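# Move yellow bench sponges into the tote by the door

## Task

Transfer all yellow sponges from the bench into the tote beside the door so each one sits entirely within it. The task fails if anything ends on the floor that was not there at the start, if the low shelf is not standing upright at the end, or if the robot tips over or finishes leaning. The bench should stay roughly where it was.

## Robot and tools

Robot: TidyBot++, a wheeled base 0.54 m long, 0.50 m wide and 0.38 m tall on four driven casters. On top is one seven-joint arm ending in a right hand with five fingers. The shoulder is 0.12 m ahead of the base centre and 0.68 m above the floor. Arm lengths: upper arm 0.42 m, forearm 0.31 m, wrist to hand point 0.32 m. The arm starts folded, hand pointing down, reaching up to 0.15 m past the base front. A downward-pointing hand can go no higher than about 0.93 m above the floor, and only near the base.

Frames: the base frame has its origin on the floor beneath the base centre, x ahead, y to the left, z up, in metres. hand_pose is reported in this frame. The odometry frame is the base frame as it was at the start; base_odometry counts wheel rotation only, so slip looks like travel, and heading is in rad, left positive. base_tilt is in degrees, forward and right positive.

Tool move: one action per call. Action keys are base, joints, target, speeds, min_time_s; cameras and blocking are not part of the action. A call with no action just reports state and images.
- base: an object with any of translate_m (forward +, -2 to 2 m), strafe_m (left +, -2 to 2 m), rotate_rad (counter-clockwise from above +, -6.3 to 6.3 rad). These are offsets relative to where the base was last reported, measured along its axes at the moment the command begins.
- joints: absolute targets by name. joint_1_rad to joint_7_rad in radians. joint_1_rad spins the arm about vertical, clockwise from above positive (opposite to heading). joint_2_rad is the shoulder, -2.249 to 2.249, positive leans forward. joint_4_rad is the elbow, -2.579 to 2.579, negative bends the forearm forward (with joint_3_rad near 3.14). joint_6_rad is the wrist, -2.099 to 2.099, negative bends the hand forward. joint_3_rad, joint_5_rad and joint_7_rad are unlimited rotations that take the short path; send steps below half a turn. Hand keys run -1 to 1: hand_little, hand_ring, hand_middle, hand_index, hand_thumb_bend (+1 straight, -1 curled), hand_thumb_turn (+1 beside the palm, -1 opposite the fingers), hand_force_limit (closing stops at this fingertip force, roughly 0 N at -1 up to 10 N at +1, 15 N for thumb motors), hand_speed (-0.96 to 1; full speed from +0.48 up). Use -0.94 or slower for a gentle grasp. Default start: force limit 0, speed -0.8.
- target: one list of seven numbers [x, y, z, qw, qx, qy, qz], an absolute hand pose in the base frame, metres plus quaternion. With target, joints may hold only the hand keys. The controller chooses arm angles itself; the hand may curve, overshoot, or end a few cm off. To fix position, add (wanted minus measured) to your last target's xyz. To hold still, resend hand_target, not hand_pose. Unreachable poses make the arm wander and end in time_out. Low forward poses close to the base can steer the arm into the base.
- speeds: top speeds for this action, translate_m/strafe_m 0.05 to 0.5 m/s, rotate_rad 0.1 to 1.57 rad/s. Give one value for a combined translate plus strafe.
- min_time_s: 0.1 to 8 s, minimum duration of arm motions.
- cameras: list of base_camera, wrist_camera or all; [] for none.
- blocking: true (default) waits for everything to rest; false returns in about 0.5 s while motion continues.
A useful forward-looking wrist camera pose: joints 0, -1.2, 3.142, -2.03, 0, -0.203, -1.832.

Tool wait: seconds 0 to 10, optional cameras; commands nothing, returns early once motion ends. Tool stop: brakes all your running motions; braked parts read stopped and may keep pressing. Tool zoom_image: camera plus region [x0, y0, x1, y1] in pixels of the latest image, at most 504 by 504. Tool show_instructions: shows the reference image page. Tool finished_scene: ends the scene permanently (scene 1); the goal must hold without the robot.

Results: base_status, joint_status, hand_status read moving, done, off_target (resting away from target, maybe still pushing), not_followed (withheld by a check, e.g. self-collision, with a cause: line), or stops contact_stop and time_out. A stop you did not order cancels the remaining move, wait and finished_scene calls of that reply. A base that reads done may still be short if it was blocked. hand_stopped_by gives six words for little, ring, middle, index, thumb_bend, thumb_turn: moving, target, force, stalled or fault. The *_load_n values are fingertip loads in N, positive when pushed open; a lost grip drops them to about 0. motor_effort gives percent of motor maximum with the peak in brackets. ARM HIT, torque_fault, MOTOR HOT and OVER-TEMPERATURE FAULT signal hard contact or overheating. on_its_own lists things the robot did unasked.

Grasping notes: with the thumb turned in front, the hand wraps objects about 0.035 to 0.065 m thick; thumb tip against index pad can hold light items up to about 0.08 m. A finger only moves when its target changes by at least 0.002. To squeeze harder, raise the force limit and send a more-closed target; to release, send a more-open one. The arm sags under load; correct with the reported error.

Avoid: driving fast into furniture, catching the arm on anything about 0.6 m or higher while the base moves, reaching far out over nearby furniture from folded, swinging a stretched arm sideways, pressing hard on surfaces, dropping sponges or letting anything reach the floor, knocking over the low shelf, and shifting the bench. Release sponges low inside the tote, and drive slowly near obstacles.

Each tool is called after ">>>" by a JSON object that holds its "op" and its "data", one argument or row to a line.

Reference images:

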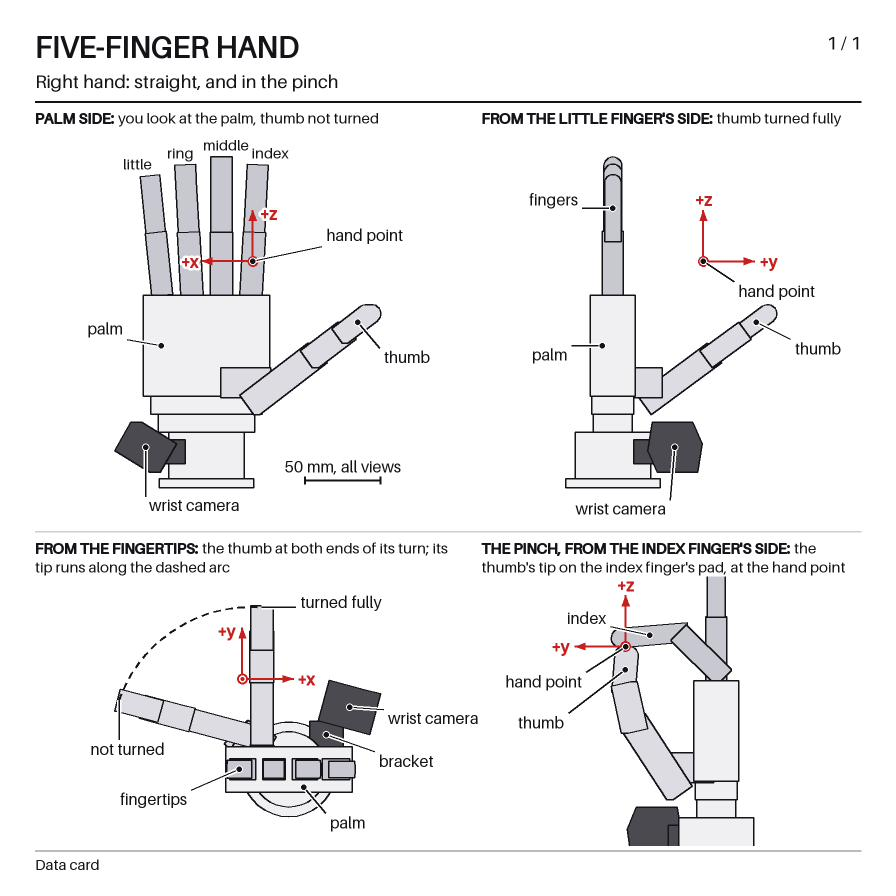

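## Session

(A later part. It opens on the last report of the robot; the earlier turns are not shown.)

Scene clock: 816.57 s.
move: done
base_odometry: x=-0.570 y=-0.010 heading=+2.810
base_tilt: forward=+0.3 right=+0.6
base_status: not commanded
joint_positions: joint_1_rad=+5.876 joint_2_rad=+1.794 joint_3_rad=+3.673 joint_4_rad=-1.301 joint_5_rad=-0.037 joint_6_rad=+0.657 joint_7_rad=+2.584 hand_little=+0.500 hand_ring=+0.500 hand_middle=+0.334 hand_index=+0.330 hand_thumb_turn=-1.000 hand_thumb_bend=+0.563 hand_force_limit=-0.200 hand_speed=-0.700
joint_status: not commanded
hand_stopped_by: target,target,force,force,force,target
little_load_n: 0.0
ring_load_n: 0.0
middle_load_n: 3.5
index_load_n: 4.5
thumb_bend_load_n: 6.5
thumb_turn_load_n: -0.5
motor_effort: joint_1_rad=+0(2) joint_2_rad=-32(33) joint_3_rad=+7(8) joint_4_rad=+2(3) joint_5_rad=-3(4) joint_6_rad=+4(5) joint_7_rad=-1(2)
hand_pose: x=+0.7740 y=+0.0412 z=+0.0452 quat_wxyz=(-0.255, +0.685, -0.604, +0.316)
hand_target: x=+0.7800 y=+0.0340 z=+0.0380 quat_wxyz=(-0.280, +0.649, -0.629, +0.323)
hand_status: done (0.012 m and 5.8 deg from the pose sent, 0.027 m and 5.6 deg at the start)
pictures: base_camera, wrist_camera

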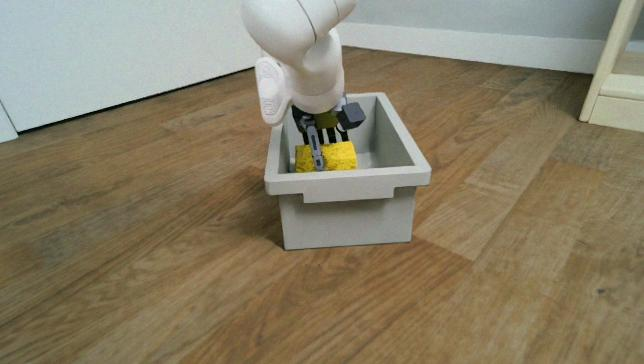

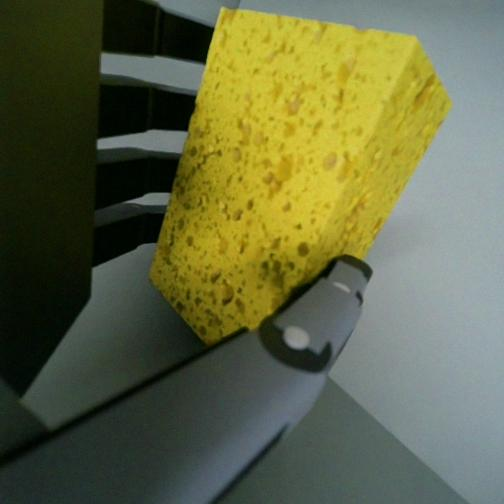

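>>> {"op": "move", "data": {
  "target": [0.778, 0.005, 0.038, 0.2797, -0.6495, 0.6289, -0.3231],
  "min_time_s": 2,
  "cameras": ["all"]
}}

>>> {"op": "zoom_image", "data": {
  "camera": "base_camera",
  "region": [240, 40, 450, 260]
}}

Scene clock: 823.47 s.
move: done
base_odometry: x=-0.570 y=-0.010 heading=+2.810
base_tilt: forward=+0.3 right=+0.5
base_status: not commanded
joint_positions: joint_1_rad=+5.932 joint_2_rad=+1.794 joint_3_rad=+3.673 joint_4_rad=-1.301 joint_5_rad=-0.037 joint_6_rad=+0.670 joint_7_rad=+2.584 hand_little=+0.500 hand_ring=+0.500 hand_middle=+0.334 hand_index=+0.330 hand_thumb_turn=-1.000 hand_thumb_bend=+0.563 hand_force_limit=-0.200 hand_speed=-0.700
joint_status: not commanded
hand_stopped_by: target,target,force,force,force,target
little_load_n: 0.0
ring_load_n: 0.0
middle_load_n: 3.5
index_load_n: 4.5
thumb_bend_load_n: 7.0
thumb_turn_load_n: -0.5
motor_effort: joint_1_rad=-2(2) joint_2_rad=-32(33) joint_3_rad=+7(8) joint_4_rad=+2(3) joint_5_rad=-3(4) joint_6_rad=+4(5) joint_7_rad=-1(3)
hand_pose: x=+0.7779 y=+0.0074 z=+0.0472 quat_wxyz=(-0.251, +0.668, -0.621, +0.324)
hand_target: x=+0.7780 y=+0.0050 z=+0.0380 quat_wxyz=(-0.280, +0.650, -0.629, +0.323)
hand_status: done (0.009 m and 4.0 deg from the pose sent, 0.037 m and 5.8 deg at the start)
pictures: base_camera, wrist_camera

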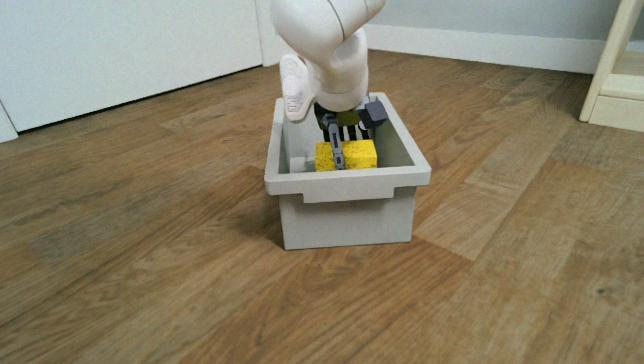

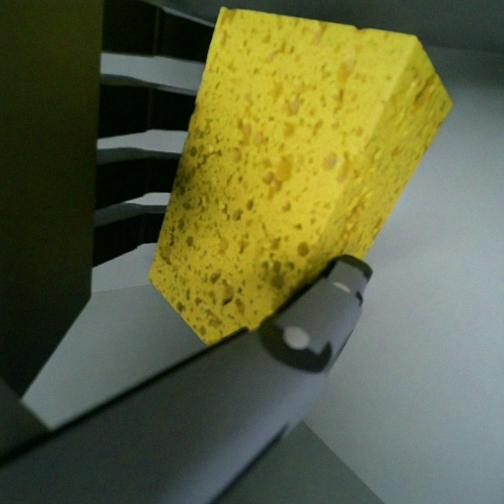

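Scaled by 2.291.

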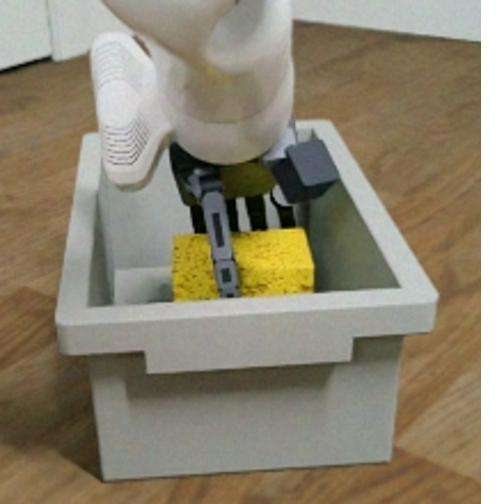

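>>> {"op": "move", "data": {
  "target": [0.778, 0.010, 0.022, 0.2797, -0.6495, 0.6289, -0.3231],
  "min_time_s": 2,
  "cameras": ["all"]
}}

>>> {"op": "zoom_image", "data": {
  "camera": "base_camera",
  "region": [240, 40, 450, 260]
}}

Scene clock: 832.03 s.
move: done
base_odometry: x=-0.570 y=-0.010 heading=+2.810
base_tilt: forward=+0.3 right=+0.5
base_status: not commanded
joint_positions: joint_1_rad=+5.932 joint_2_rad=+1.829 joint_3_rad=+3.673 joint_4_rad=-1.260 joint_5_rad=-0.037 joint_6_rad=+0.670 joint_7_rad=+2.584 hand_little=+0.500 hand_ring=+0.500 hand_middle=+0.334 hand_index=+0.330 hand_thumb_turn=-1.000 hand_thumb_bend=+0.563 hand_force_limit=-0.200 hand_speed=-0.700
joint_status: not commanded
hand_stopped_by: target,target,force,force,force,target
little_load_n: 0.0
ring_load_n: 0.0
middle_load_n: 3.5
index_load_n: 4.0
thumb_bend_load_n: 7.0
thumb_turn_load_n: -1.5
motor_effort: joint_1_rad=-1(2) joint_2_rad=-32(33) joint_3_rad=+7(7) joint_4_rad=+3(3) joint_5_rad=-3(4) joint_6_rad=+5(5) joint_7_rad=-2(2)
hand_pose: x=+0.7764 y=+0.0143 z=+0.0321 quat_wxyz=(-0.256, +0.674, -0.615, +0.320)
hand_target: x=+0.7780 y=+0.0100 z=+0.0220 quat_wxyz=(-0.280, +0.649, -0.629, +0.323)
hand_status: done (0.011 m and 4.3 deg from the pose sent, 0.025 m and 4.0 deg at the start)
pictures: base_camera, wrist_camera

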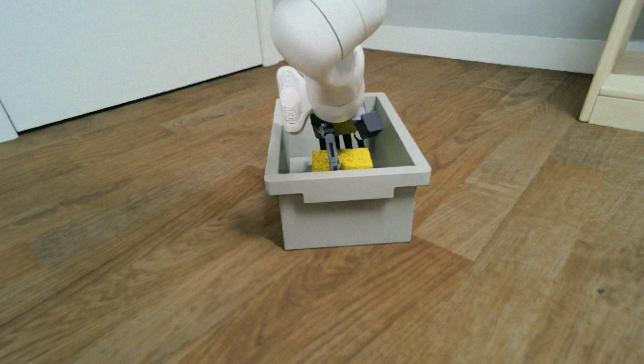

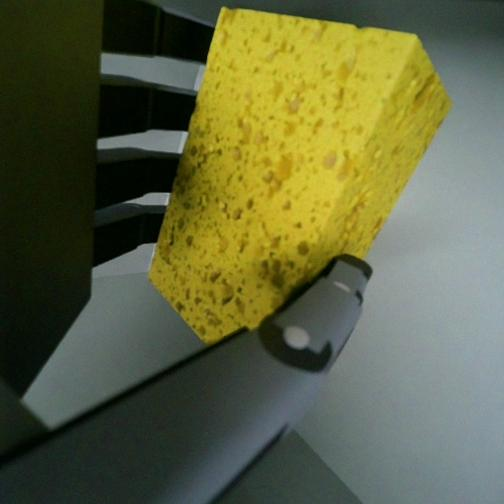

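Scaled by 2.291.

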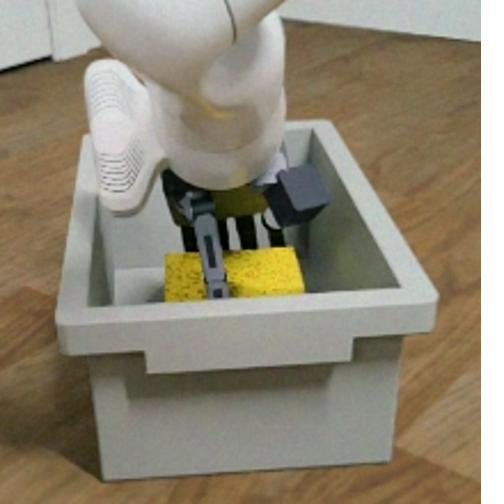

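>>> {"op": "move", "data": {
  "target": [0.778, 0.010, 0.014, 0.2797, -0.6495, 0.6289, -0.3231],
  "min_time_s": 1.5,
  "cameras": ["wrist_camera"]
}}

Scene clock: 838.07 s.
move: done
base_odometry: x=-0.570 y=-0.010 heading=+2.810
base_tilt: forward=+0.3 right=+0.6
base_status: not commanded
joint_positions: joint_1_rad=+5.932 joint_2_rad=+1.838 joint_3_rad=+3.677 joint_4_rad=-1.235 joint_5_rad=-0.037 joint_6_rad=+0.670 joint_7_rad=+2.584 hand_little=+0.500 hand_ring=+0.500 hand_middle=+0.334 hand_index=+0.330 hand_thumb_turn=-1.000 hand_thumb_bend=+0.563 hand_force_limit=-0.200 hand_speed=-0.700
joint_status: not commanded
hand_stopped_by: target,target,force,force,force,target
little_load_n: 0.0
ring_load_n: 0.0
middle_load_n: 3.0
index_load_n: 4.0
thumb_bend_load_n: 6.0
thumb_turn_load_n: -2.0
motor_effort: joint_1_rad=-2(3) joint_2_rad=-30(32) joint_3_rad=+6(7) joint_4_rad=+3(3) joint_5_rad=-3(3) joint_6_rad=+4(5) joint_7_rad=-1(3)
hand_pose: x=+0.7827 y=+0.0195 z=+0.0308 quat_wxyz=(-0.263, +0.676, -0.610, +0.321)
hand_target: x=+0.7780 y=+0.0100 z=+0.0140 quat_wxyz=(-0.280, +0.650, -0.629, +0.323)
hand_status: done (0.020 m and 4.2 deg from the pose sent, 0.019 m and 4.3 deg at the start)

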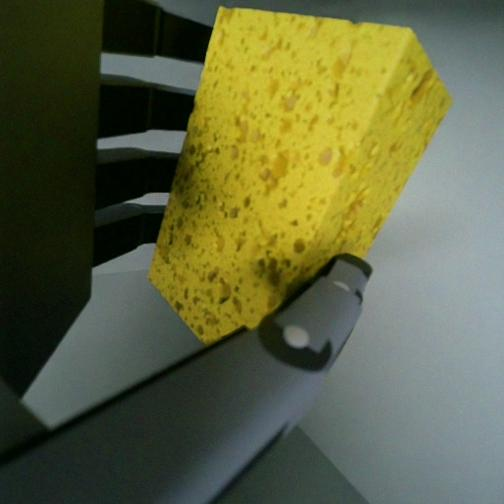

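>>> {"op": "move", "data": {
  "joints": {"hand_index":0.5,"hand_middle":0.5,"hand_thumb_bend":0.75,"hand_speed":-0.85},
  "cameras": ["all"]
}}

Scene clock: 843.73 s.
move: done
base_odometry: x=-0.570 y=-0.010 heading=+2.810
base_tilt: forward=+0.3 right=+0.6
base_status: not commanded
joint_positions: joint_1_rad=+5.932 joint_2_rad=+1.850 joint_3_rad=+3.677 joint_4_rad=-1.229 joint_5_rad=-0.037 joint_6_rad=+0.670 joint_7_rad=+2.584 hand_little=+0.500 hand_ring=+0.500 hand_middle=+0.500 hand_index=+0.500 hand_thumb_turn=-1.000 hand_thumb_bend=+0.750 hand_force_limit=-0.200 hand_speed=-0.850
joint_status: all done
hand_stopped_by: target,target,target,target,target,target
little_load_n: 0.5
ring_load_n: 0.0
middle_load_n: -0.5
index_load_n: 0.0
thumb_bend_load_n: 0.0
thumb_turn_load_n: 0.0
motor_effort: joint_1_rad=-1(2) joint_2_rad=-31(32) joint_3_rad=+7(7) joint_4_rad=+2(3) joint_5_rad=-2(3) joint_6_rad=+3(5) joint_7_rad=-1(2)
hand_pose: x=+0.7786 y=+0.0191 z=+0.0246 quat_wxyz=(-0.261, +0.678, -0.609, +0.319)
hand_target: x=+0.7780 y=+0.0100 z=+0.0140 quat_wxyz=(-0.280, +0.650, -0.629, +0.323)
hand_status: not commanded
pictures: base_camera, wrist_camera

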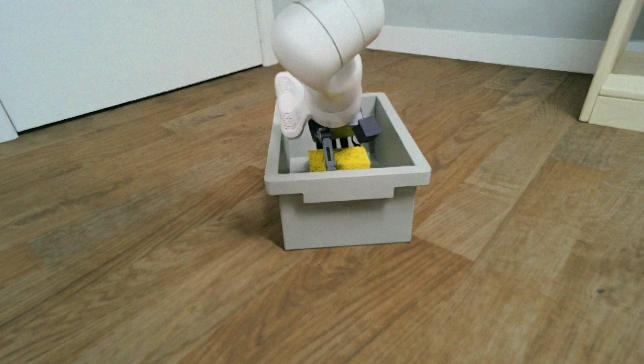

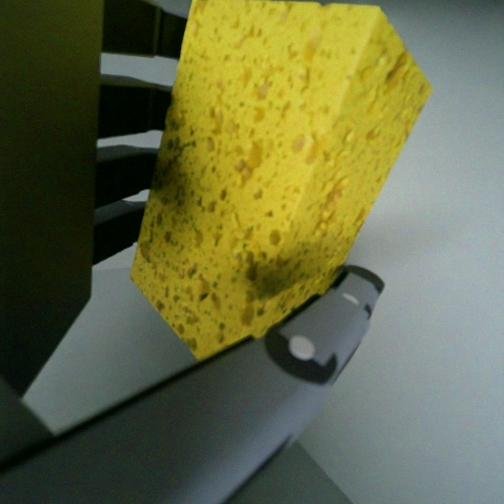

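>>> {"op": "move", "data": {
  "target": [0.780, 0.010, 0.07, 0.2797, -0.6495, 0.6289, -0.3231],
  "min_time_s": 2,
  "cameras": ["all"]
}}

Scene clock: 853.90 s.
move: done
base_odometry: x=-0.570 y=-0.010 heading=+2.810
base_tilt: forward=+0.3 right=+0.6
base_status: not commanded
joint_positions: joint_1_rad=+5.932 joint_2_rad=+1.802 joint_3_rad=+3.677 joint_4_rad=-1.348 joint_5_rad=-0.037 joint_6_rad=+0.685 joint_7_rad=+2.584 hand_little=+0.500 hand_ring=+0.500 hand_middle=+0.500 hand_index=+0.500 hand_thumb_turn=-1.000 hand_thumb_bend=+0.750 hand_force_limit=-0.200 hand_speed=-0.850
joint_status: not commanded
hand_stopped_by: target,target,target,target,target,target
little_load_n: -0.5
ring_load_n: 0.0
middle_load_n: 0.0
index_load_n: 0.0
thumb_bend_load_n: -0.5
thumb_turn_load_n: 0.0
motor_effort: joint_1_rad=-1(2) joint_2_rad=-31(32) joint_3_rad=+7(8) joint_4_rad=+1(3) joint_5_rad=-3(4) joint_6_rad=+4(5) joint_7_rad=-1(2)
hand_pose: x=+0.7542 y=-0.0095 z=+0.0387 quat_wxyz=(-0.233, +0.671, -0.626, +0.322)
hand_target: x=+0.7800 y=+0.0100 z=+0.0700 quat_wxyz=(-0.280, +0.650, -0.629, +0.323)
hand_status: done (0.045 m and 5.9 deg from the pose sent, 0.046 m and 4.5 deg at the start)
pictures: base_camera, wrist_camera

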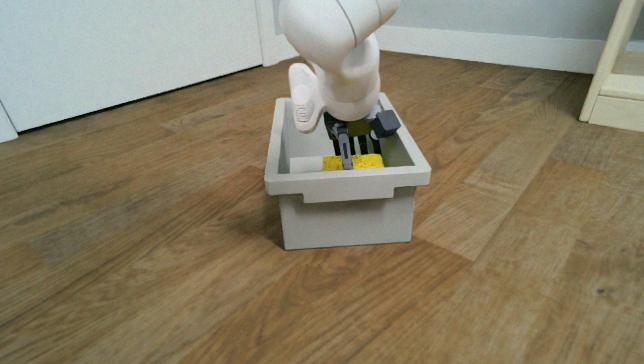

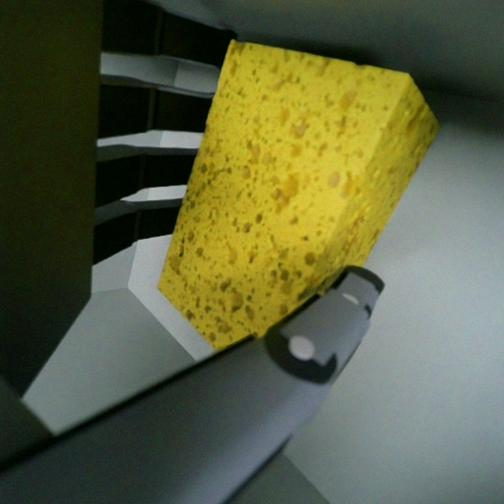

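>>> {"op": "zoom_image", "data": {
  "camera": "base_camera",
  "region": [240, 40, 450, 260]
}}

Scaled by 2.291.

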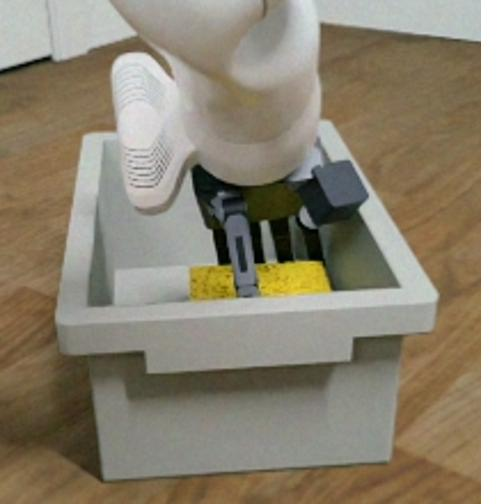

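>>> {"op": "move", "data": {
  "target": [0.780, 0.030, 0.12, 0.2797, -0.6495, 0.6289, -0.3231],
  "min_time_s": 2.5,
  "cameras": ["all"]
}}

Scene clock: 865.47 s.
move: done
base_odometry: x=-0.570 y=-0.010 heading=+2.810
base_tilt: forward=+0.3 right=+0.6
base_status: not commanded
joint_positions: joint_1_rad=+5.923 joint_2_rad=+1.684 joint_3_rad=+3.676 joint_4_rad=-1.473 joint_5_rad=-0.037 joint_6_rad=+0.688 joint_7_rad=+2.584 hand_little=+0.500 hand_ring=+0.500 hand_middle=+0.500 hand_index=+0.500 hand_thumb_turn=-1.000 hand_thumb_bend=+0.750 hand_force_limit=-0.200 hand_speed=-0.850
joint_status: not commanded
hand_stopped_by: target,target,target,target,target,target
little_load_n: 0.0
ring_load_n: 0.0
middle_load_n: 0.0
index_load_n: 0.0
thumb_bend_load_n: 0.0
thumb_turn_load_n: 0.0
motor_effort: joint_1_rad=+0(2) joint_2_rad=-32(32) joint_3_rad=+8(9) joint_4_rad=+1(2) joint_5_rad=-3(5) joint_6_rad=+4(5) joint_7_rad=+0(2)
hand_pose: x=+0.7609 y=-0.0186 z=+0.0919 quat_wxyz=(-0.228, +0.652, -0.641, +0.335)
hand_target: x=+0.7800 y=+0.0300 z=+0.1200 quat_wxyz=(-0.280, +0.650, -0.629, +0.323)
hand_status: done (0.059 m and 6.2 deg from the pose sent, 0.094 m and 5.9 deg at the start)
pictures: base_camera, wrist_camera

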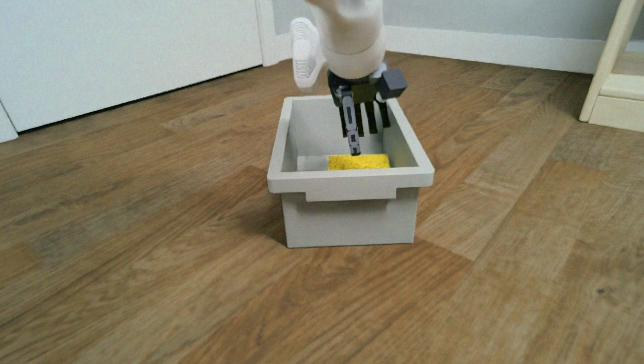

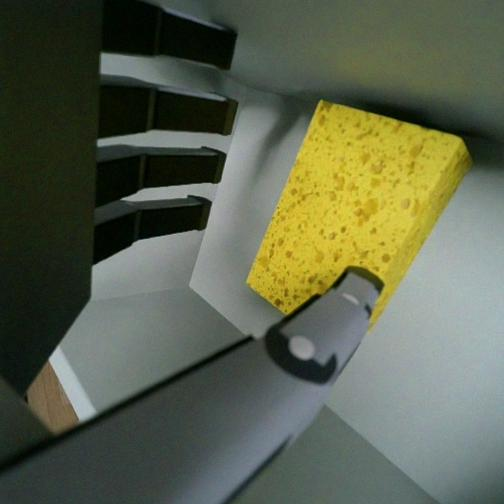

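>>> {"op": "move", "data": {
  "target": [0.760, 0.060, 0.25, 0.2797, -0.6495, 0.6289, -0.3231],
  "min_time_s": 2.5,
  "cameras": ["all"]
}}

Scene clock: 873.77 s.
move: done
base_odometry: x=-0.570 y=-0.010 heading=+2.810
base_tilt: forward=+0.3 right=+0.5
base_status: not commanded
joint_positions: joint_1_rad=+5.853 joint_2_rad=+1.362 joint_3_rad=+3.674 joint_4_rad=-1.775 joint_5_rad=+0.004 joint_6_rad=+0.688 joint_7_rad=+2.584 hand_little=+0.500 hand_ring=+0.500 hand_middle=+0.500 hand_index=+0.500 hand_thumb_turn=-1.000 hand_thumb_bend=+0.750 hand_force_limit=-0.200 hand_speed=-0.850
joint_status: not commanded
hand_stopped_by: target,target,target,target,target,target
little_load_n: 0.0
ring_load_n: 0.0
middle_load_n: 0.0
index_load_n: 0.0
thumb_bend_load_n: 0.0
thumb_turn_load_n: 0.0
motor_effort: joint_1_rad=-1(2) joint_2_rad=-31(33) joint_3_rad=+8(9) joint_4_rad=+3(4) joint_5_rad=-3(4) joint_6_rad=+4(5) joint_7_rad=-1(2)
hand_pose: x=+0.7558 y=+0.0073 z=+0.2315 quat_wxyz=(-0.239, +0.628, -0.656, +0.343)
hand_target: x=+0.7600 y=+0.0600 z=+0.2500 quat_wxyz=(-0.280, +0.650, -0.629, +0.323)
hand_status: done (0.056 m and 6.6 deg from the pose sent, 0.177 m and 6.2 deg at the start)
pictures: base_camera, wrist_camera

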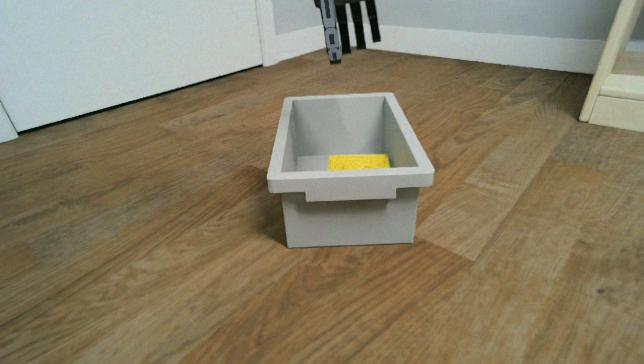

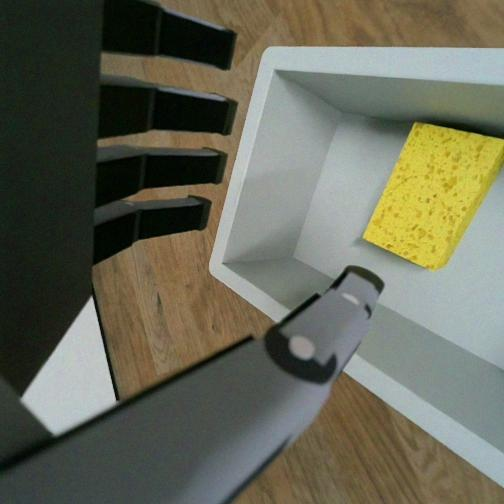

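>>> {"op": "move", "data": {
  "target": [0.660, 0.055, 0.20, 0.2797, -0.6495, 0.6289, -0.3231],
  "joints": {"hand_thumb_bend":-1,"hand_speed":0,"hand_index":0.4,"hand_middle":0.4,"hand_ring":0.4,"hand_little":0.4},
  "min_time_s": 2,
  "cameras": ["all"]
}}

Scene clock: 903.00 s.
move: off_target
base_odometry: x=-0.570 y=-0.010 heading=+2.810
base_tilt: forward=+0.3 right=+0.5
base_status: not commanded
joint_positions: joint_1_rad=+5.787 joint_2_rad=+1.433 joint_3_rad=+3.642 joint_4_rad=-2.001 joint_5_rad=-0.001 joint_6_rad=+0.999 joint_7_rad=+2.584 hand_little=+0.400 hand_ring=+0.400 hand_middle=+0.400 hand_index=+0.400 hand_thumb_turn=-1.000 hand_thumb_bend=-0.899 hand_force_limit=-0.200 hand_speed=+0.000
joint_status: hand_thumb_bend off_target (ended at -0.899, target -1.000); the others done
hand_stopped_by: target,target,target,target,force,target
little_load_n: 0.0
ring_load_n: 0.0
middle_load_n: 0.5
index_load_n: 0.0
thumb_bend_load_n: 11.0
thumb_turn_load_n: 1.5
motor_effort: joint_1_rad=-1(3) joint_2_rad=-28(31) joint_3_rad=+7(8) joint_4_rad=-1(3) joint_5_rad=-4(4) joint_6_rad=+4(5) joint_7_rad=-1(3)
hand_pose: x=+0.6695 y=+0.0412 z=+0.2074 quat_wxyz=(-0.262, +0.661, -0.626, +0.320)
hand_target: x=+0.6600 y=+0.0550 z=+0.2000 quat_wxyz=(-0.280, +0.649, -0.629, +0.323)
hand_status: done (0.018 m and 2.4 deg from the pose sent, 0.112 m and 6.6 deg at the start)
pictures: base_camera, wrist_camera

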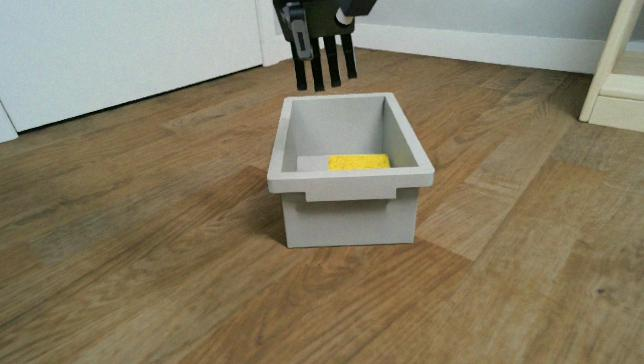

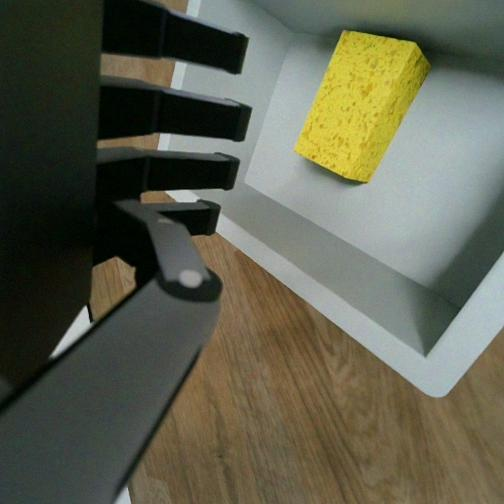

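>>> {"op": "move", "data": {
  "target": [0.660, 0.040, 0.10, 0.2797, -0.6495, 0.6289, -0.3231],
  "joints": {"hand_thumb_bend":-0.7,"hand_speed":0,"hand_index":0.5,"hand_middle":0.5,"hand_ring":0.5,"hand_little":0.5},
  "min_time_s": 2,
  "cameras": ["all"]
}}

Scene clock: 916.17 s.
move: done
base_odometry: x=-0.570 y=-0.010 heading=+2.810
base_tilt: forward=+0.3 right=+0.5
base_status: not commanded
joint_positions: joint_1_rad=+5.787 joint_2_rad=+1.691 joint_3_rad=+3.642 joint_4_rad=-1.826 joint_5_rad=-0.078 joint_6_rad=+1.006 joint_7_rad=+2.584 hand_little=+0.500 hand_ring=+0.500 hand_middle=+0.500 hand_index=+0.500 hand_thumb_turn=-1.000 hand_thumb_bend=-0.700 hand_force_limit=-0.200 hand_speed=+0.000
joint_status: all done
hand_stopped_by: target,target,target,target,target,target
little_load_n: 0.0
ring_load_n: 0.0
middle_load_n: 0.0
index_load_n: 0.0
thumb_bend_load_n: 0.0
thumb_turn_load_n: 0.0
motor_effort: joint_1_rad=-1(2) joint_2_rad=-27(28) joint_3_rad=+7(8) joint_4_rad=-2(3) joint_5_rad=-4(4) joint_6_rad=+3(5) joint_7_rad=-2(2)
hand_pose: x=+0.6483 y=+0.0165 z=+0.1011 quat_wxyz=(-0.235, +0.682, -0.615, +0.319)
hand_target: x=+0.6600 y=+0.0400 z=+0.1000 quat_wxyz=(-0.280, +0.649, -0.629, +0.323)
hand_status: done (0.026 m and 6.6 deg from the pose sent, 0.108 m and 2.4 deg at the start)
pictures: base_camera, wrist_camera

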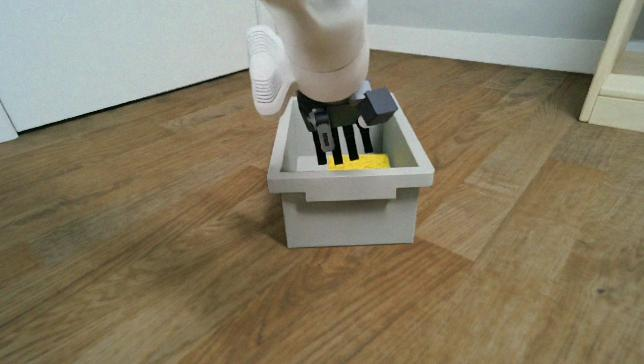

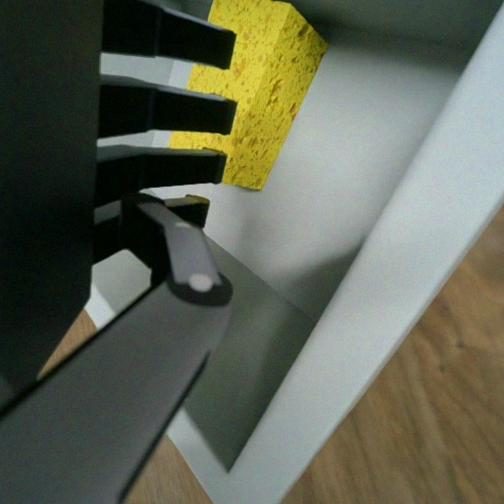

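>>> {"op": "move", "data": {
  "target": [0.665, 0.040, 0.048, 0.2797, -0.6495, 0.6289, -0.3231],
  "min_time_s": 2,
  "cameras": ["all"]
}}

Scene clock: 921.43 s.
move: done
base_odometry: x=-0.570 y=-0.010 heading=+2.810
base_tilt: forward=+0.3 right=+0.5
base_status: not commanded
joint_positions: joint_1_rad=+5.777 joint_2_rad=+1.809 joint_3_rad=+3.642 joint_4_rad=-1.673 joint_5_rad=-0.135 joint_6_rad=+1.006 joint_7_rad=+2.582 hand_little=+0.500 hand_ring=+0.500 hand_middle=+0.500 hand_index=+0.500 hand_thumb_turn=-1.000 hand_thumb_bend=-0.700 hand_force_limit=-0.200 hand_speed=+0.000
joint_status: not commanded
hand_stopped_by: target,target,target,target,target,target
little_load_n: 0.0
ring_load_n: 0.0
middle_load_n: 0.0
index_load_n: 0.0
thumb_bend_load_n: 0.0
thumb_turn_load_n: 0.0
motor_effort: joint_1_rad=+0(2) joint_2_rad=-27(28) joint_3_rad=+7(8) joint_4_rad=-2(3) joint_5_rad=-4(4) joint_6_rad=+4(5) joint_7_rad=-1(2)
hand_pose: x=+0.6653 y=+0.0301 z=+0.0569 quat_wxyz=(-0.258, +0.683, -0.601, +0.323)
hand_target: x=+0.6650 y=+0.0400 z=+0.0480 quat_wxyz=(-0.280, +0.650, -0.629, +0.323)
hand_status: done (0.013 m and 5.6 deg from the pose sent, 0.060 m and 6.6 deg at the start)
pictures: base_camera, wrist_camera

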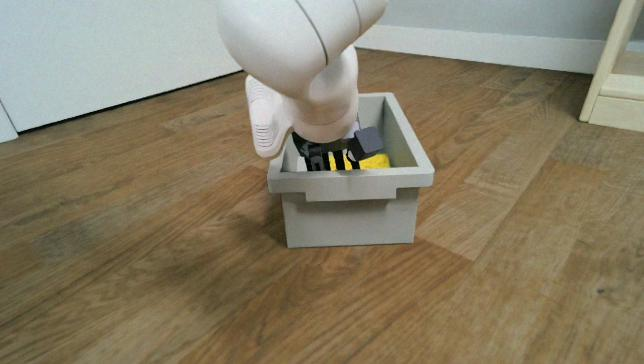

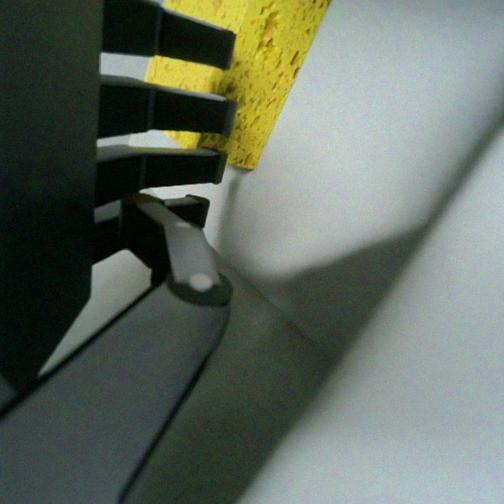

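>>> {"op": "move", "data": {
  "target": [0.728, 0.040, 0.046, 0.2797, -0.6495, 0.6289, -0.3231],
  "min_time_s": 2.5,
  "cameras": ["all"]
}}

Scene clock: 928.53 s.
move: done
base_odometry: x=-0.570 y=-0.010 heading=+2.810
base_tilt: forward=+0.2 right=+0.5
base_status: not commanded
joint_positions: joint_1_rad=+5.798 joint_2_rad=+1.809 joint_3_rad=+3.645 joint_4_rad=-1.497 joint_5_rad=-0.135 joint_6_rad=+0.929 joint_7_rad=+2.582 hand_little=+0.500 hand_ring=+0.500 hand_middle=+0.500 hand_index=+0.500 hand_thumb_turn=-1.000 hand_thumb_bend=-0.700 hand_force_limit=-0.200 hand_speed=+0.000
joint_status: not commanded
hand_stopped_by: target,target,target,target,target,target
little_load_n: 0.0
ring_load_n: -0.5
middle_load_n: 0.0
index_load_n: 0.0
thumb_bend_load_n: 0.0
thumb_turn_load_n: 0.0
motor_effort: joint_1_rad=-2(3) joint_2_rad=-29(30) joint_3_rad=+6(7) joint_4_rad=+1(3) joint_5_rad=-3(4) joint_6_rad=+4(6) joint_7_rad=-1(2)
hand_pose: x=+0.7304 y=+0.0660 z=+0.0592 quat_wxyz=(-0.302, +0.671, -0.593, +0.326)
hand_target: x=+0.7280 y=+0.0400 z=+0.0460 quat_wxyz=(-0.280, +0.650, -0.629, +0.323)
hand_status: done (0.029 m and 5.4 deg from the pose sent, 0.064 m and 5.6 deg at the start)
pictures: base_camera, wrist_camera

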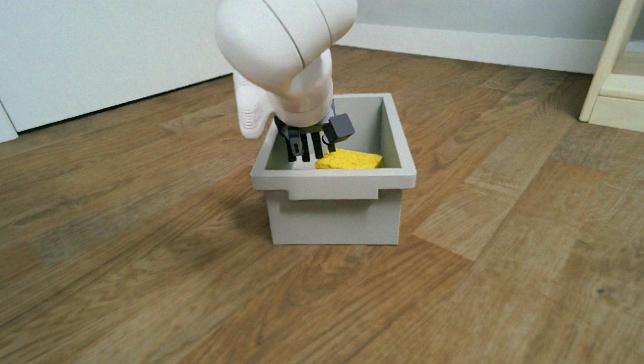

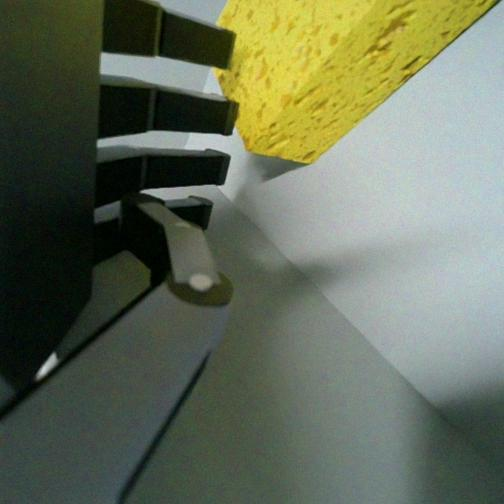

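>>> {"op": "move", "data": {
  "target": [0.695, -0.010, 0.060, 0.2797, -0.6495, 0.6289, -0.3231],
  "min_time_s": 2,
  "cameras": ["all"]
}}

Scene clock: 937.93 s.
move: done
base_odometry: x=-0.570 y=-0.010 heading=+2.810
base_tilt: forward=+0.2 right=+0.5
base_status: not commanded
joint_positions: joint_1_rad=+5.902 joint_2_rad=+1.809 joint_3_rad=+3.645 joint_4_rad=-1.568 joint_5_rad=-0.127 joint_6_rad=+0.974 joint_7_rad=+2.582 hand_little=+0.500 hand_ring=+0.500 hand_middle=+0.500 hand_index=+0.500 hand_thumb_turn=-1.000 hand_thumb_bend=-0.700 hand_force_limit=-0.200 hand_speed=+0.000
joint_status: not commanded
hand_stopped_by: target,target,target,target,target,target
little_load_n: 0.0
ring_load_n: 1.0
middle_load_n: 1.0
index_load_n: 0.0
thumb_bend_load_n: 0.0
thumb_turn_load_n: 0.0
motor_effort: joint_1_rad=+1(2) joint_2_rad=-25(29) joint_3_rad=+7(8) joint_4_rad=-2(4) joint_5_rad=-3(5) joint_6_rad=+2(5) joint_7_rad=-1(2)
hand_pose: x=+0.7084 y=-0.0113 z=+0.0588 quat_wxyz=(-0.272, +0.644, -0.629, +0.340)
hand_target: x=+0.6950 y=-0.0100 z=+0.0600 quat_wxyz=(-0.280, +0.650, -0.629, +0.323)
hand_status: done (0.014 m and 2.2 deg from the pose sent, 0.084 m and 5.4 deg at the start)
pictures: base_camera, wrist_camera

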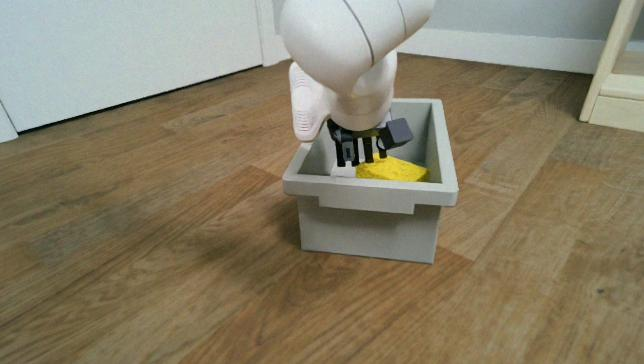

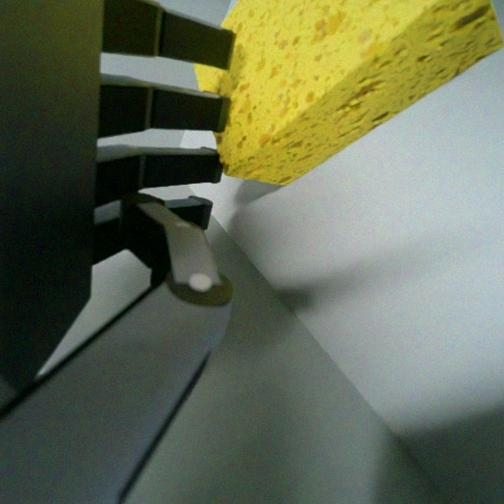

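>>> {"op": "move", "data": {
  "target": [0.735, -0.005, 0.056, 0.2797, -0.6495, 0.6289, -0.3231],
  "min_time_s": 2,
  "cameras": ["all"]
}}

Scene clock: 946.30 s.
move: done
base_odometry: x=-0.570 y=-0.010 heading=+2.810
base_tilt: forward=+0.3 right=+0.6
base_status: not commanded
joint_positions: joint_1_rad=+5.924 joint_2_rad=+1.809 joint_3_rad=+3.645 joint_4_rad=-1.499 joint_5_rad=-0.110 joint_6_rad=+0.969 joint_7_rad=+2.582 hand_little=+0.500 hand_ring=+0.500 hand_middle=+0.500 hand_index=+0.500 hand_thumb_turn=-1.000 hand_thumb_bend=-0.700 hand_force_limit=-0.200 hand_speed=+0.000
joint_status: not commanded
hand_stopped_by: target,target,target,target,target,target
little_load_n: 0.0
ring_load_n: 0.0
middle_load_n: 0.0
index_load_n: 0.0
thumb_bend_load_n: 0.0
thumb_turn_load_n: 0.0
motor_effort: joint_1_rad=-1(2) joint_2_rad=-30(30) joint_3_rad=+7(7) joint_4_rad=+1(3) joint_5_rad=-4(4) joint_6_rad=+5(6) joint_7_rad=-1(2)
hand_pose: x=+0.7374 y=-0.0003 z=+0.0634 quat_wxyz=(-0.297, +0.640, -0.621, +0.341)
hand_target: x=+0.7350 y=-0.0050 z=+0.0560 quat_wxyz=(-0.280, +0.649, -0.629, +0.323)
hand_status: done (0.009 m and 3.2 deg from the pose sent, 0.027 m and 2.2 deg at the start)
pictures: base_camera, wrist_camera

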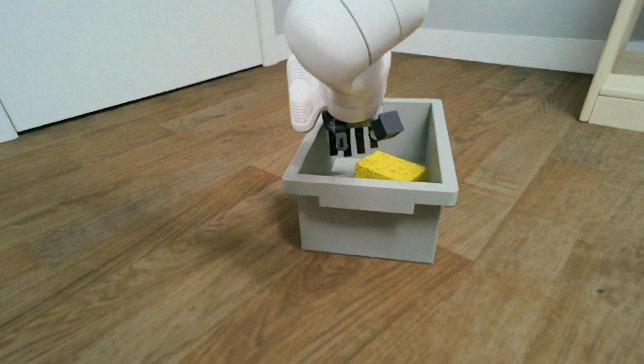

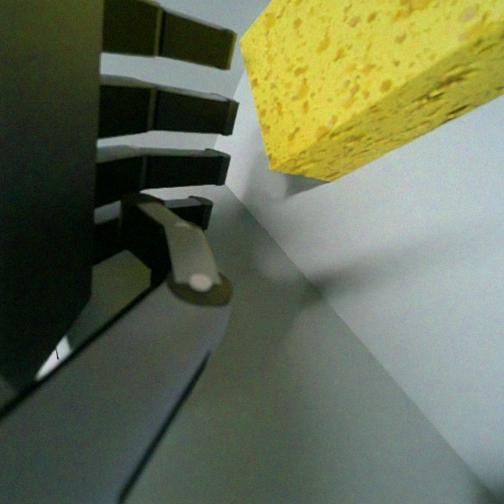

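>>> {"op": "move", "data": {
  "target": [0.71, 0.02, 0.23, 0.2797, -0.6495, 0.6289, -0.3231],
  "min_time_s": 2,
  "cameras": ["all"]
}}

Scene clock: 961.87 s.
move: done
base_odometry: x=-0.570 y=-0.010 heading=+2.810
base_tilt: forward=+0.3 right=+0.6
base_status: not commanded
joint_positions: joint_1_rad=+5.924 joint_2_rad=+1.401 joint_3_rad=+3.630 joint_4_rad=-1.915 joint_5_rad=+0.005 joint_6_rad=+0.969 joint_7_rad=+2.582 hand_little=+0.500 hand_ring=+0.500 hand_middle=+0.500 hand_index=+0.500 hand_thumb_turn=-1.000 hand_thumb_bend=-0.700 hand_force_limit=-0.200 hand_speed=+0.000
joint_status: not commanded
hand_stopped_by: target,target,target,target,target,target
little_load_n: 0.0
ring_load_n: 0.0
middle_load_n: 0.0
index_load_n: 0.0
thumb_bend_load_n: 0.0
thumb_turn_load_n: 0.0
motor_effort: joint_1_rad=-1(2) joint_2_rad=-29(31) joint_3_rad=+7(7) joint_4_rad=+1(1) joint_5_rad=-4(5) joint_6_rad=+4(6) joint_7_rad=-2(2)
hand_pose: x=+0.7202 y=-0.0081 z=+0.2263 quat_wxyz=(-0.280, +0.610, -0.657, +0.342)
hand_target: x=+0.7100 y=+0.0200 z=+0.2300 quat_wxyz=(-0.280, +0.650, -0.629, +0.323)
hand_status: done (0.030 m and 6.0 deg from the pose sent, 0.170 m and 3.2 deg at the start)
pictures: base_camera, wrist_camera

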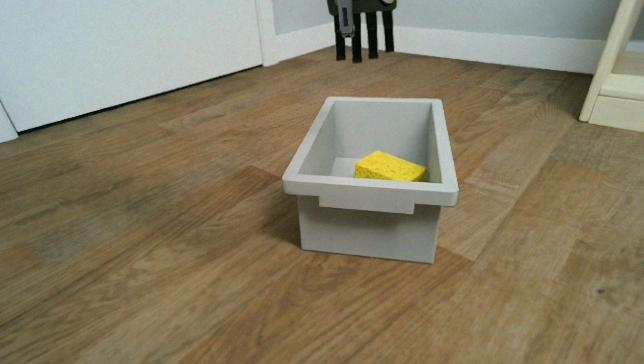

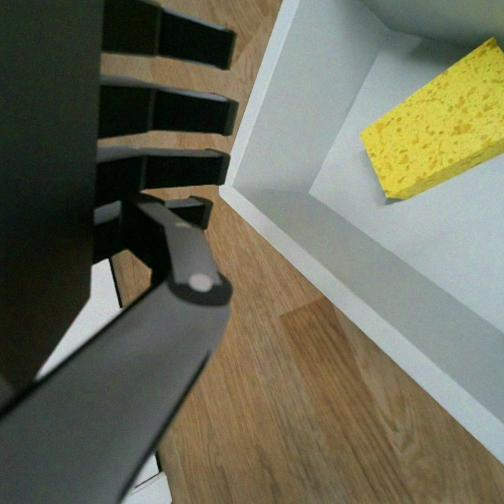

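>>> {"op": "move", "data": {
  "target": [0.665, -0.005, 0.12, 0.2797, -0.6495, 0.6289, -0.3231],
  "joints": {"hand_thumb_bend":-0.85,"hand_speed":0,"hand_index":0.2,"hand_middle":0.2,"hand_ring":0.2,"hand_little":0.2},
  "min_time_s": 2,
  "cameras": ["all"]
}}

Scene clock: 996.37 s.
move: done
base_odometry: x=-0.570 y=-0.010 heading=+2.810
base_tilt: forward=+0.3 right=+0.6
base_status: not commanded
joint_positions: joint_1_rad=+5.924 joint_2_rad=+1.632 joint_3_rad=+3.629 joint_4_rad=-1.863 joint_5_rad=+0.005 joint_6_rad=+1.069 joint_7_rad=+2.582 hand_little=+0.200 hand_ring=+0.200 hand_middle=+0.201 hand_index=+0.200 hand_thumb_turn=-1.000 hand_thumb_bend=-0.834 hand_force_limit=-0.200 hand_speed=+0.000
joint_status: all done
hand_stopped_by: target,target,target,target,force,target
little_load_n: 0.0
ring_load_n: 0.0
middle_load_n: 2.5
index_load_n: 1.0
thumb_bend_load_n: 6.0
thumb_turn_load_n: 1.5
motor_effort: joint_1_rad=-2(2) joint_2_rad=-28(29) joint_3_rad=+7(7) joint_4_rad=-1(2) joint_5_rad=-4(4) joint_6_rad=+5(6) joint_7_rad=-2(2)
hand_pose: x=+0.6577 y=-0.0197 z=+0.1257 quat_wxyz=(-0.251, +0.653, -0.641, +0.316)
hand_target: x=+0.6650 y=-0.0050 z=+0.1200 quat_wxyz=(-0.280, +0.650, -0.629, +0.323)
hand_status: done (0.017 m and 3.7 deg from the pose sent, 0.120 m and 6.0 deg at the start)
pictures: base_camera, wrist_camera

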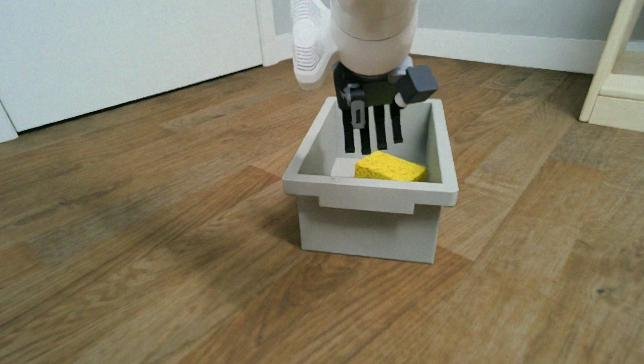

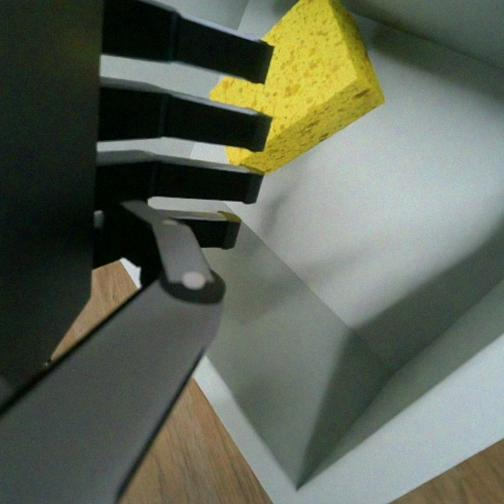

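>>> {"op": "move", "data": {
  "target": [0.670, -0.005, 0.045, 0.2797, -0.6495, 0.6289, -0.3231],
  "joints": {"hand_thumb_bend":-0.72},
  "min_time_s": 2,
  "cameras": ["all"]
}}

Scene clock: 1006.53 s.
move: done
base_odometry: x=-0.570 y=-0.010 heading=+2.810
base_tilt: forward=+0.3 right=+0.5
base_status: not commanded
joint_positions: joint_1_rad=+5.924 joint_2_rad=+1.809 joint_3_rad=+3.629 joint_4_rad=-1.651 joint_5_rad=-0.042 joint_6_rad=+1.069 joint_7_rad=+2.582 hand_little=+0.200 hand_ring=+0.200 hand_middle=+0.201 hand_index=+0.200 hand_thumb_turn=-1.000 hand_thumb_bend=-0.721 hand_force_limit=-0.200 hand_speed=+0.000
joint_status: all done
hand_stopped_by: target,target,target,target,target,target
little_load_n: 0.0
ring_load_n: 0.0
middle_load_n: 2.0
index_load_n: 1.0
thumb_bend_load_n: -1.5
thumb_turn_load_n: 0.5
motor_effort: joint_1_rad=-1(2) joint_2_rad=-28(28) joint_3_rad=+7(7) joint_4_rad=-2(2) joint_5_rad=-4(4) joint_6_rad=+4(6) joint_7_rad=-1(2)
hand_pose: x=+0.6719 y=-0.0081 z=+0.0558 quat_wxyz=(-0.274, +0.665, -0.619, +0.315)
hand_target: x=+0.6700 y=-0.0050 z=+0.0450 quat_wxyz=(-0.280, +0.650, -0.629, +0.323)
hand_status: done (0.011 m and 2.4 deg from the pose sent, 0.083 m and 3.7 deg at the start)
pictures: base_camera, wrist_camera

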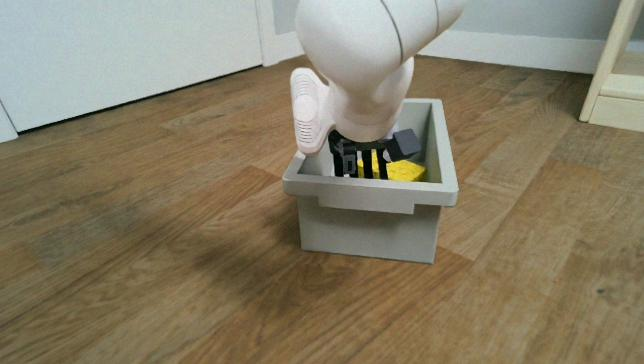

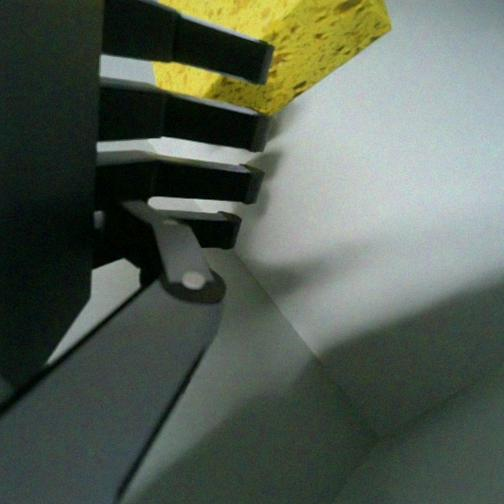

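>>> {"op": "move", "data": {
  "base": {"strafe_m":-0.018},
  "speeds": {"strafe_m":0.05},
  "cameras": ["wrist_camera"]
}}

>>> {"op": "move", "data": {
  "base": {"translate_m":0.09,"strafe_m":-0.015},
  "speeds": {"translate_m":0.05},
  "cameras": ["all"]
}}

Scene clock: 1014.23 s.
move: done
base_odometry: x=-0.564 y=+0.007 heading=+2.810
base_tilt: forward=+0.2 right=+0.5
base_status: done
joint_positions: joint_1_rad=+5.918 joint_2_rad=+1.809 joint_3_rad=+3.629 joint_4_rad=-1.651 joint_5_rad=-0.044 joint_6_rad=+1.069 joint_7_rad=+2.582 hand_little=+0.200 hand_ring=+0.200 hand_middle=+0.201 hand_index=+0.200 hand_thumb_turn=-1.000 hand_thumb_bend=-0.721 hand_force_limit=-0.200 hand_speed=+0.000
joint_status: not commanded
hand_stopped_by: target,target,target,target,target,target
little_load_n: 0.0
ring_load_n: 0.0
middle_load_n: 2.0
index_load_n: 0.5
thumb_bend_load_n: -1.5
thumb_turn_load_n: 1.0
motor_effort: joint_1_rad=-2(3) joint_2_rad=-27(28) joint_3_rad=+7(7) joint_4_rad=-1(3) joint_5_rad=-4(4) joint_6_rad=+5(5) joint_7_rad=-2(2)
hand_pose: x=+0.6723 y=-0.0054 z=+0.0559 quat_wxyz=(-0.275, +0.666, -0.618, +0.314)
hand_target: x=+0.6700 y=-0.0050 z=+0.0450 quat_wxyz=(-0.280, +0.650, -0.629, +0.323)
hand_status: not commanded

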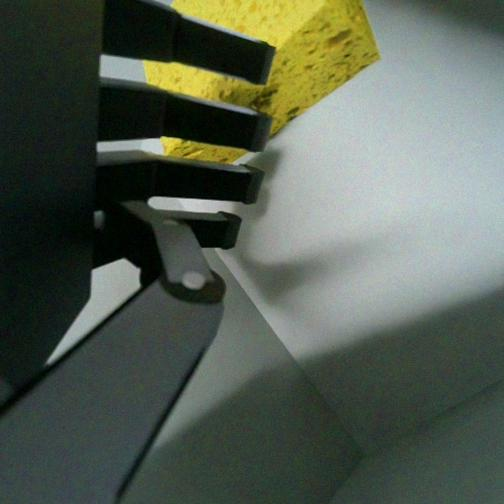

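Scene clock: 1016.57 s.
move: done
base_odometry: x=-0.644 y=+0.051 heading=+2.810
base_tilt: forward=+0.3 right=+0.6
base_status: done
joint_positions: joint_1_rad=+5.917 joint_2_rad=+1.810 joint_3_rad=+3.629 joint_4_rad=-1.650 joint_5_rad=-0.047 joint_6_rad=+1.069 joint_7_rad=+2.582 hand_little=+0.200 hand_ring=+0.200 hand_middle=+0.201 hand_index=+0.200 hand_thumb_turn=-1.000 hand_thumb_bend=-0.721 hand_force_limit=-0.200 hand_speed=+0.000
joint_status: not commanded
hand_stopped_by: target,target,target,target,target,target
little_load_n: -1.0
ring_load_n: -0.5
middle_load_n: 2.0
index_load_n: 1.0
thumb_bend_load_n: -1.5
thumb_turn_load_n: 1.0
motor_effort: joint_1_rad=-1(2) joint_2_rad=-27(28) joint_3_rad=+6(8) joint_4_rad=-1(3) joint_5_rad=-3(5) joint_6_rad=+4(6) joint_7_rad=-1(2)
hand_pose: x=+0.6723 y=-0.0056 z=+0.0555 quat_wxyz=(-0.275, +0.666, -0.618, +0.315)
hand_target: x=+0.6700 y=-0.0050 z=+0.0450 quat_wxyz=(-0.280, +0.650, -0.629, +0.323)
hand_status: not commanded
pictures: base_camera, wrist_camera

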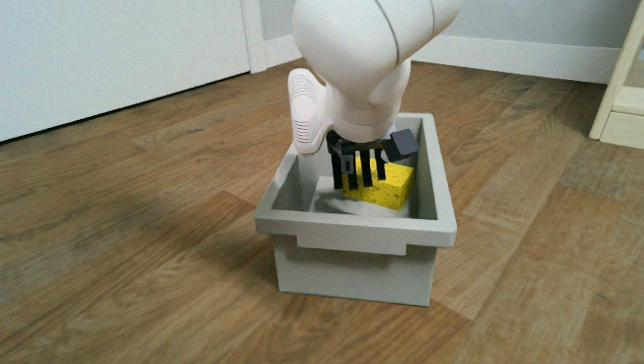

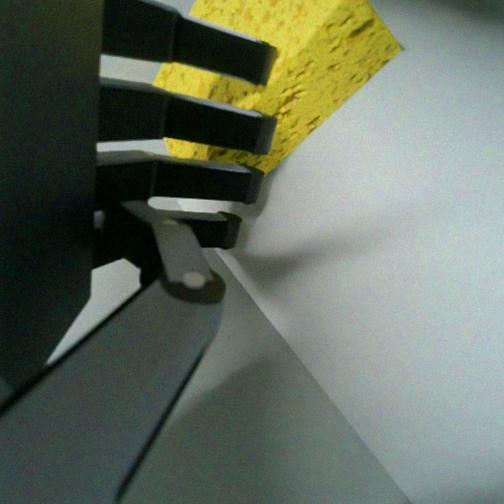

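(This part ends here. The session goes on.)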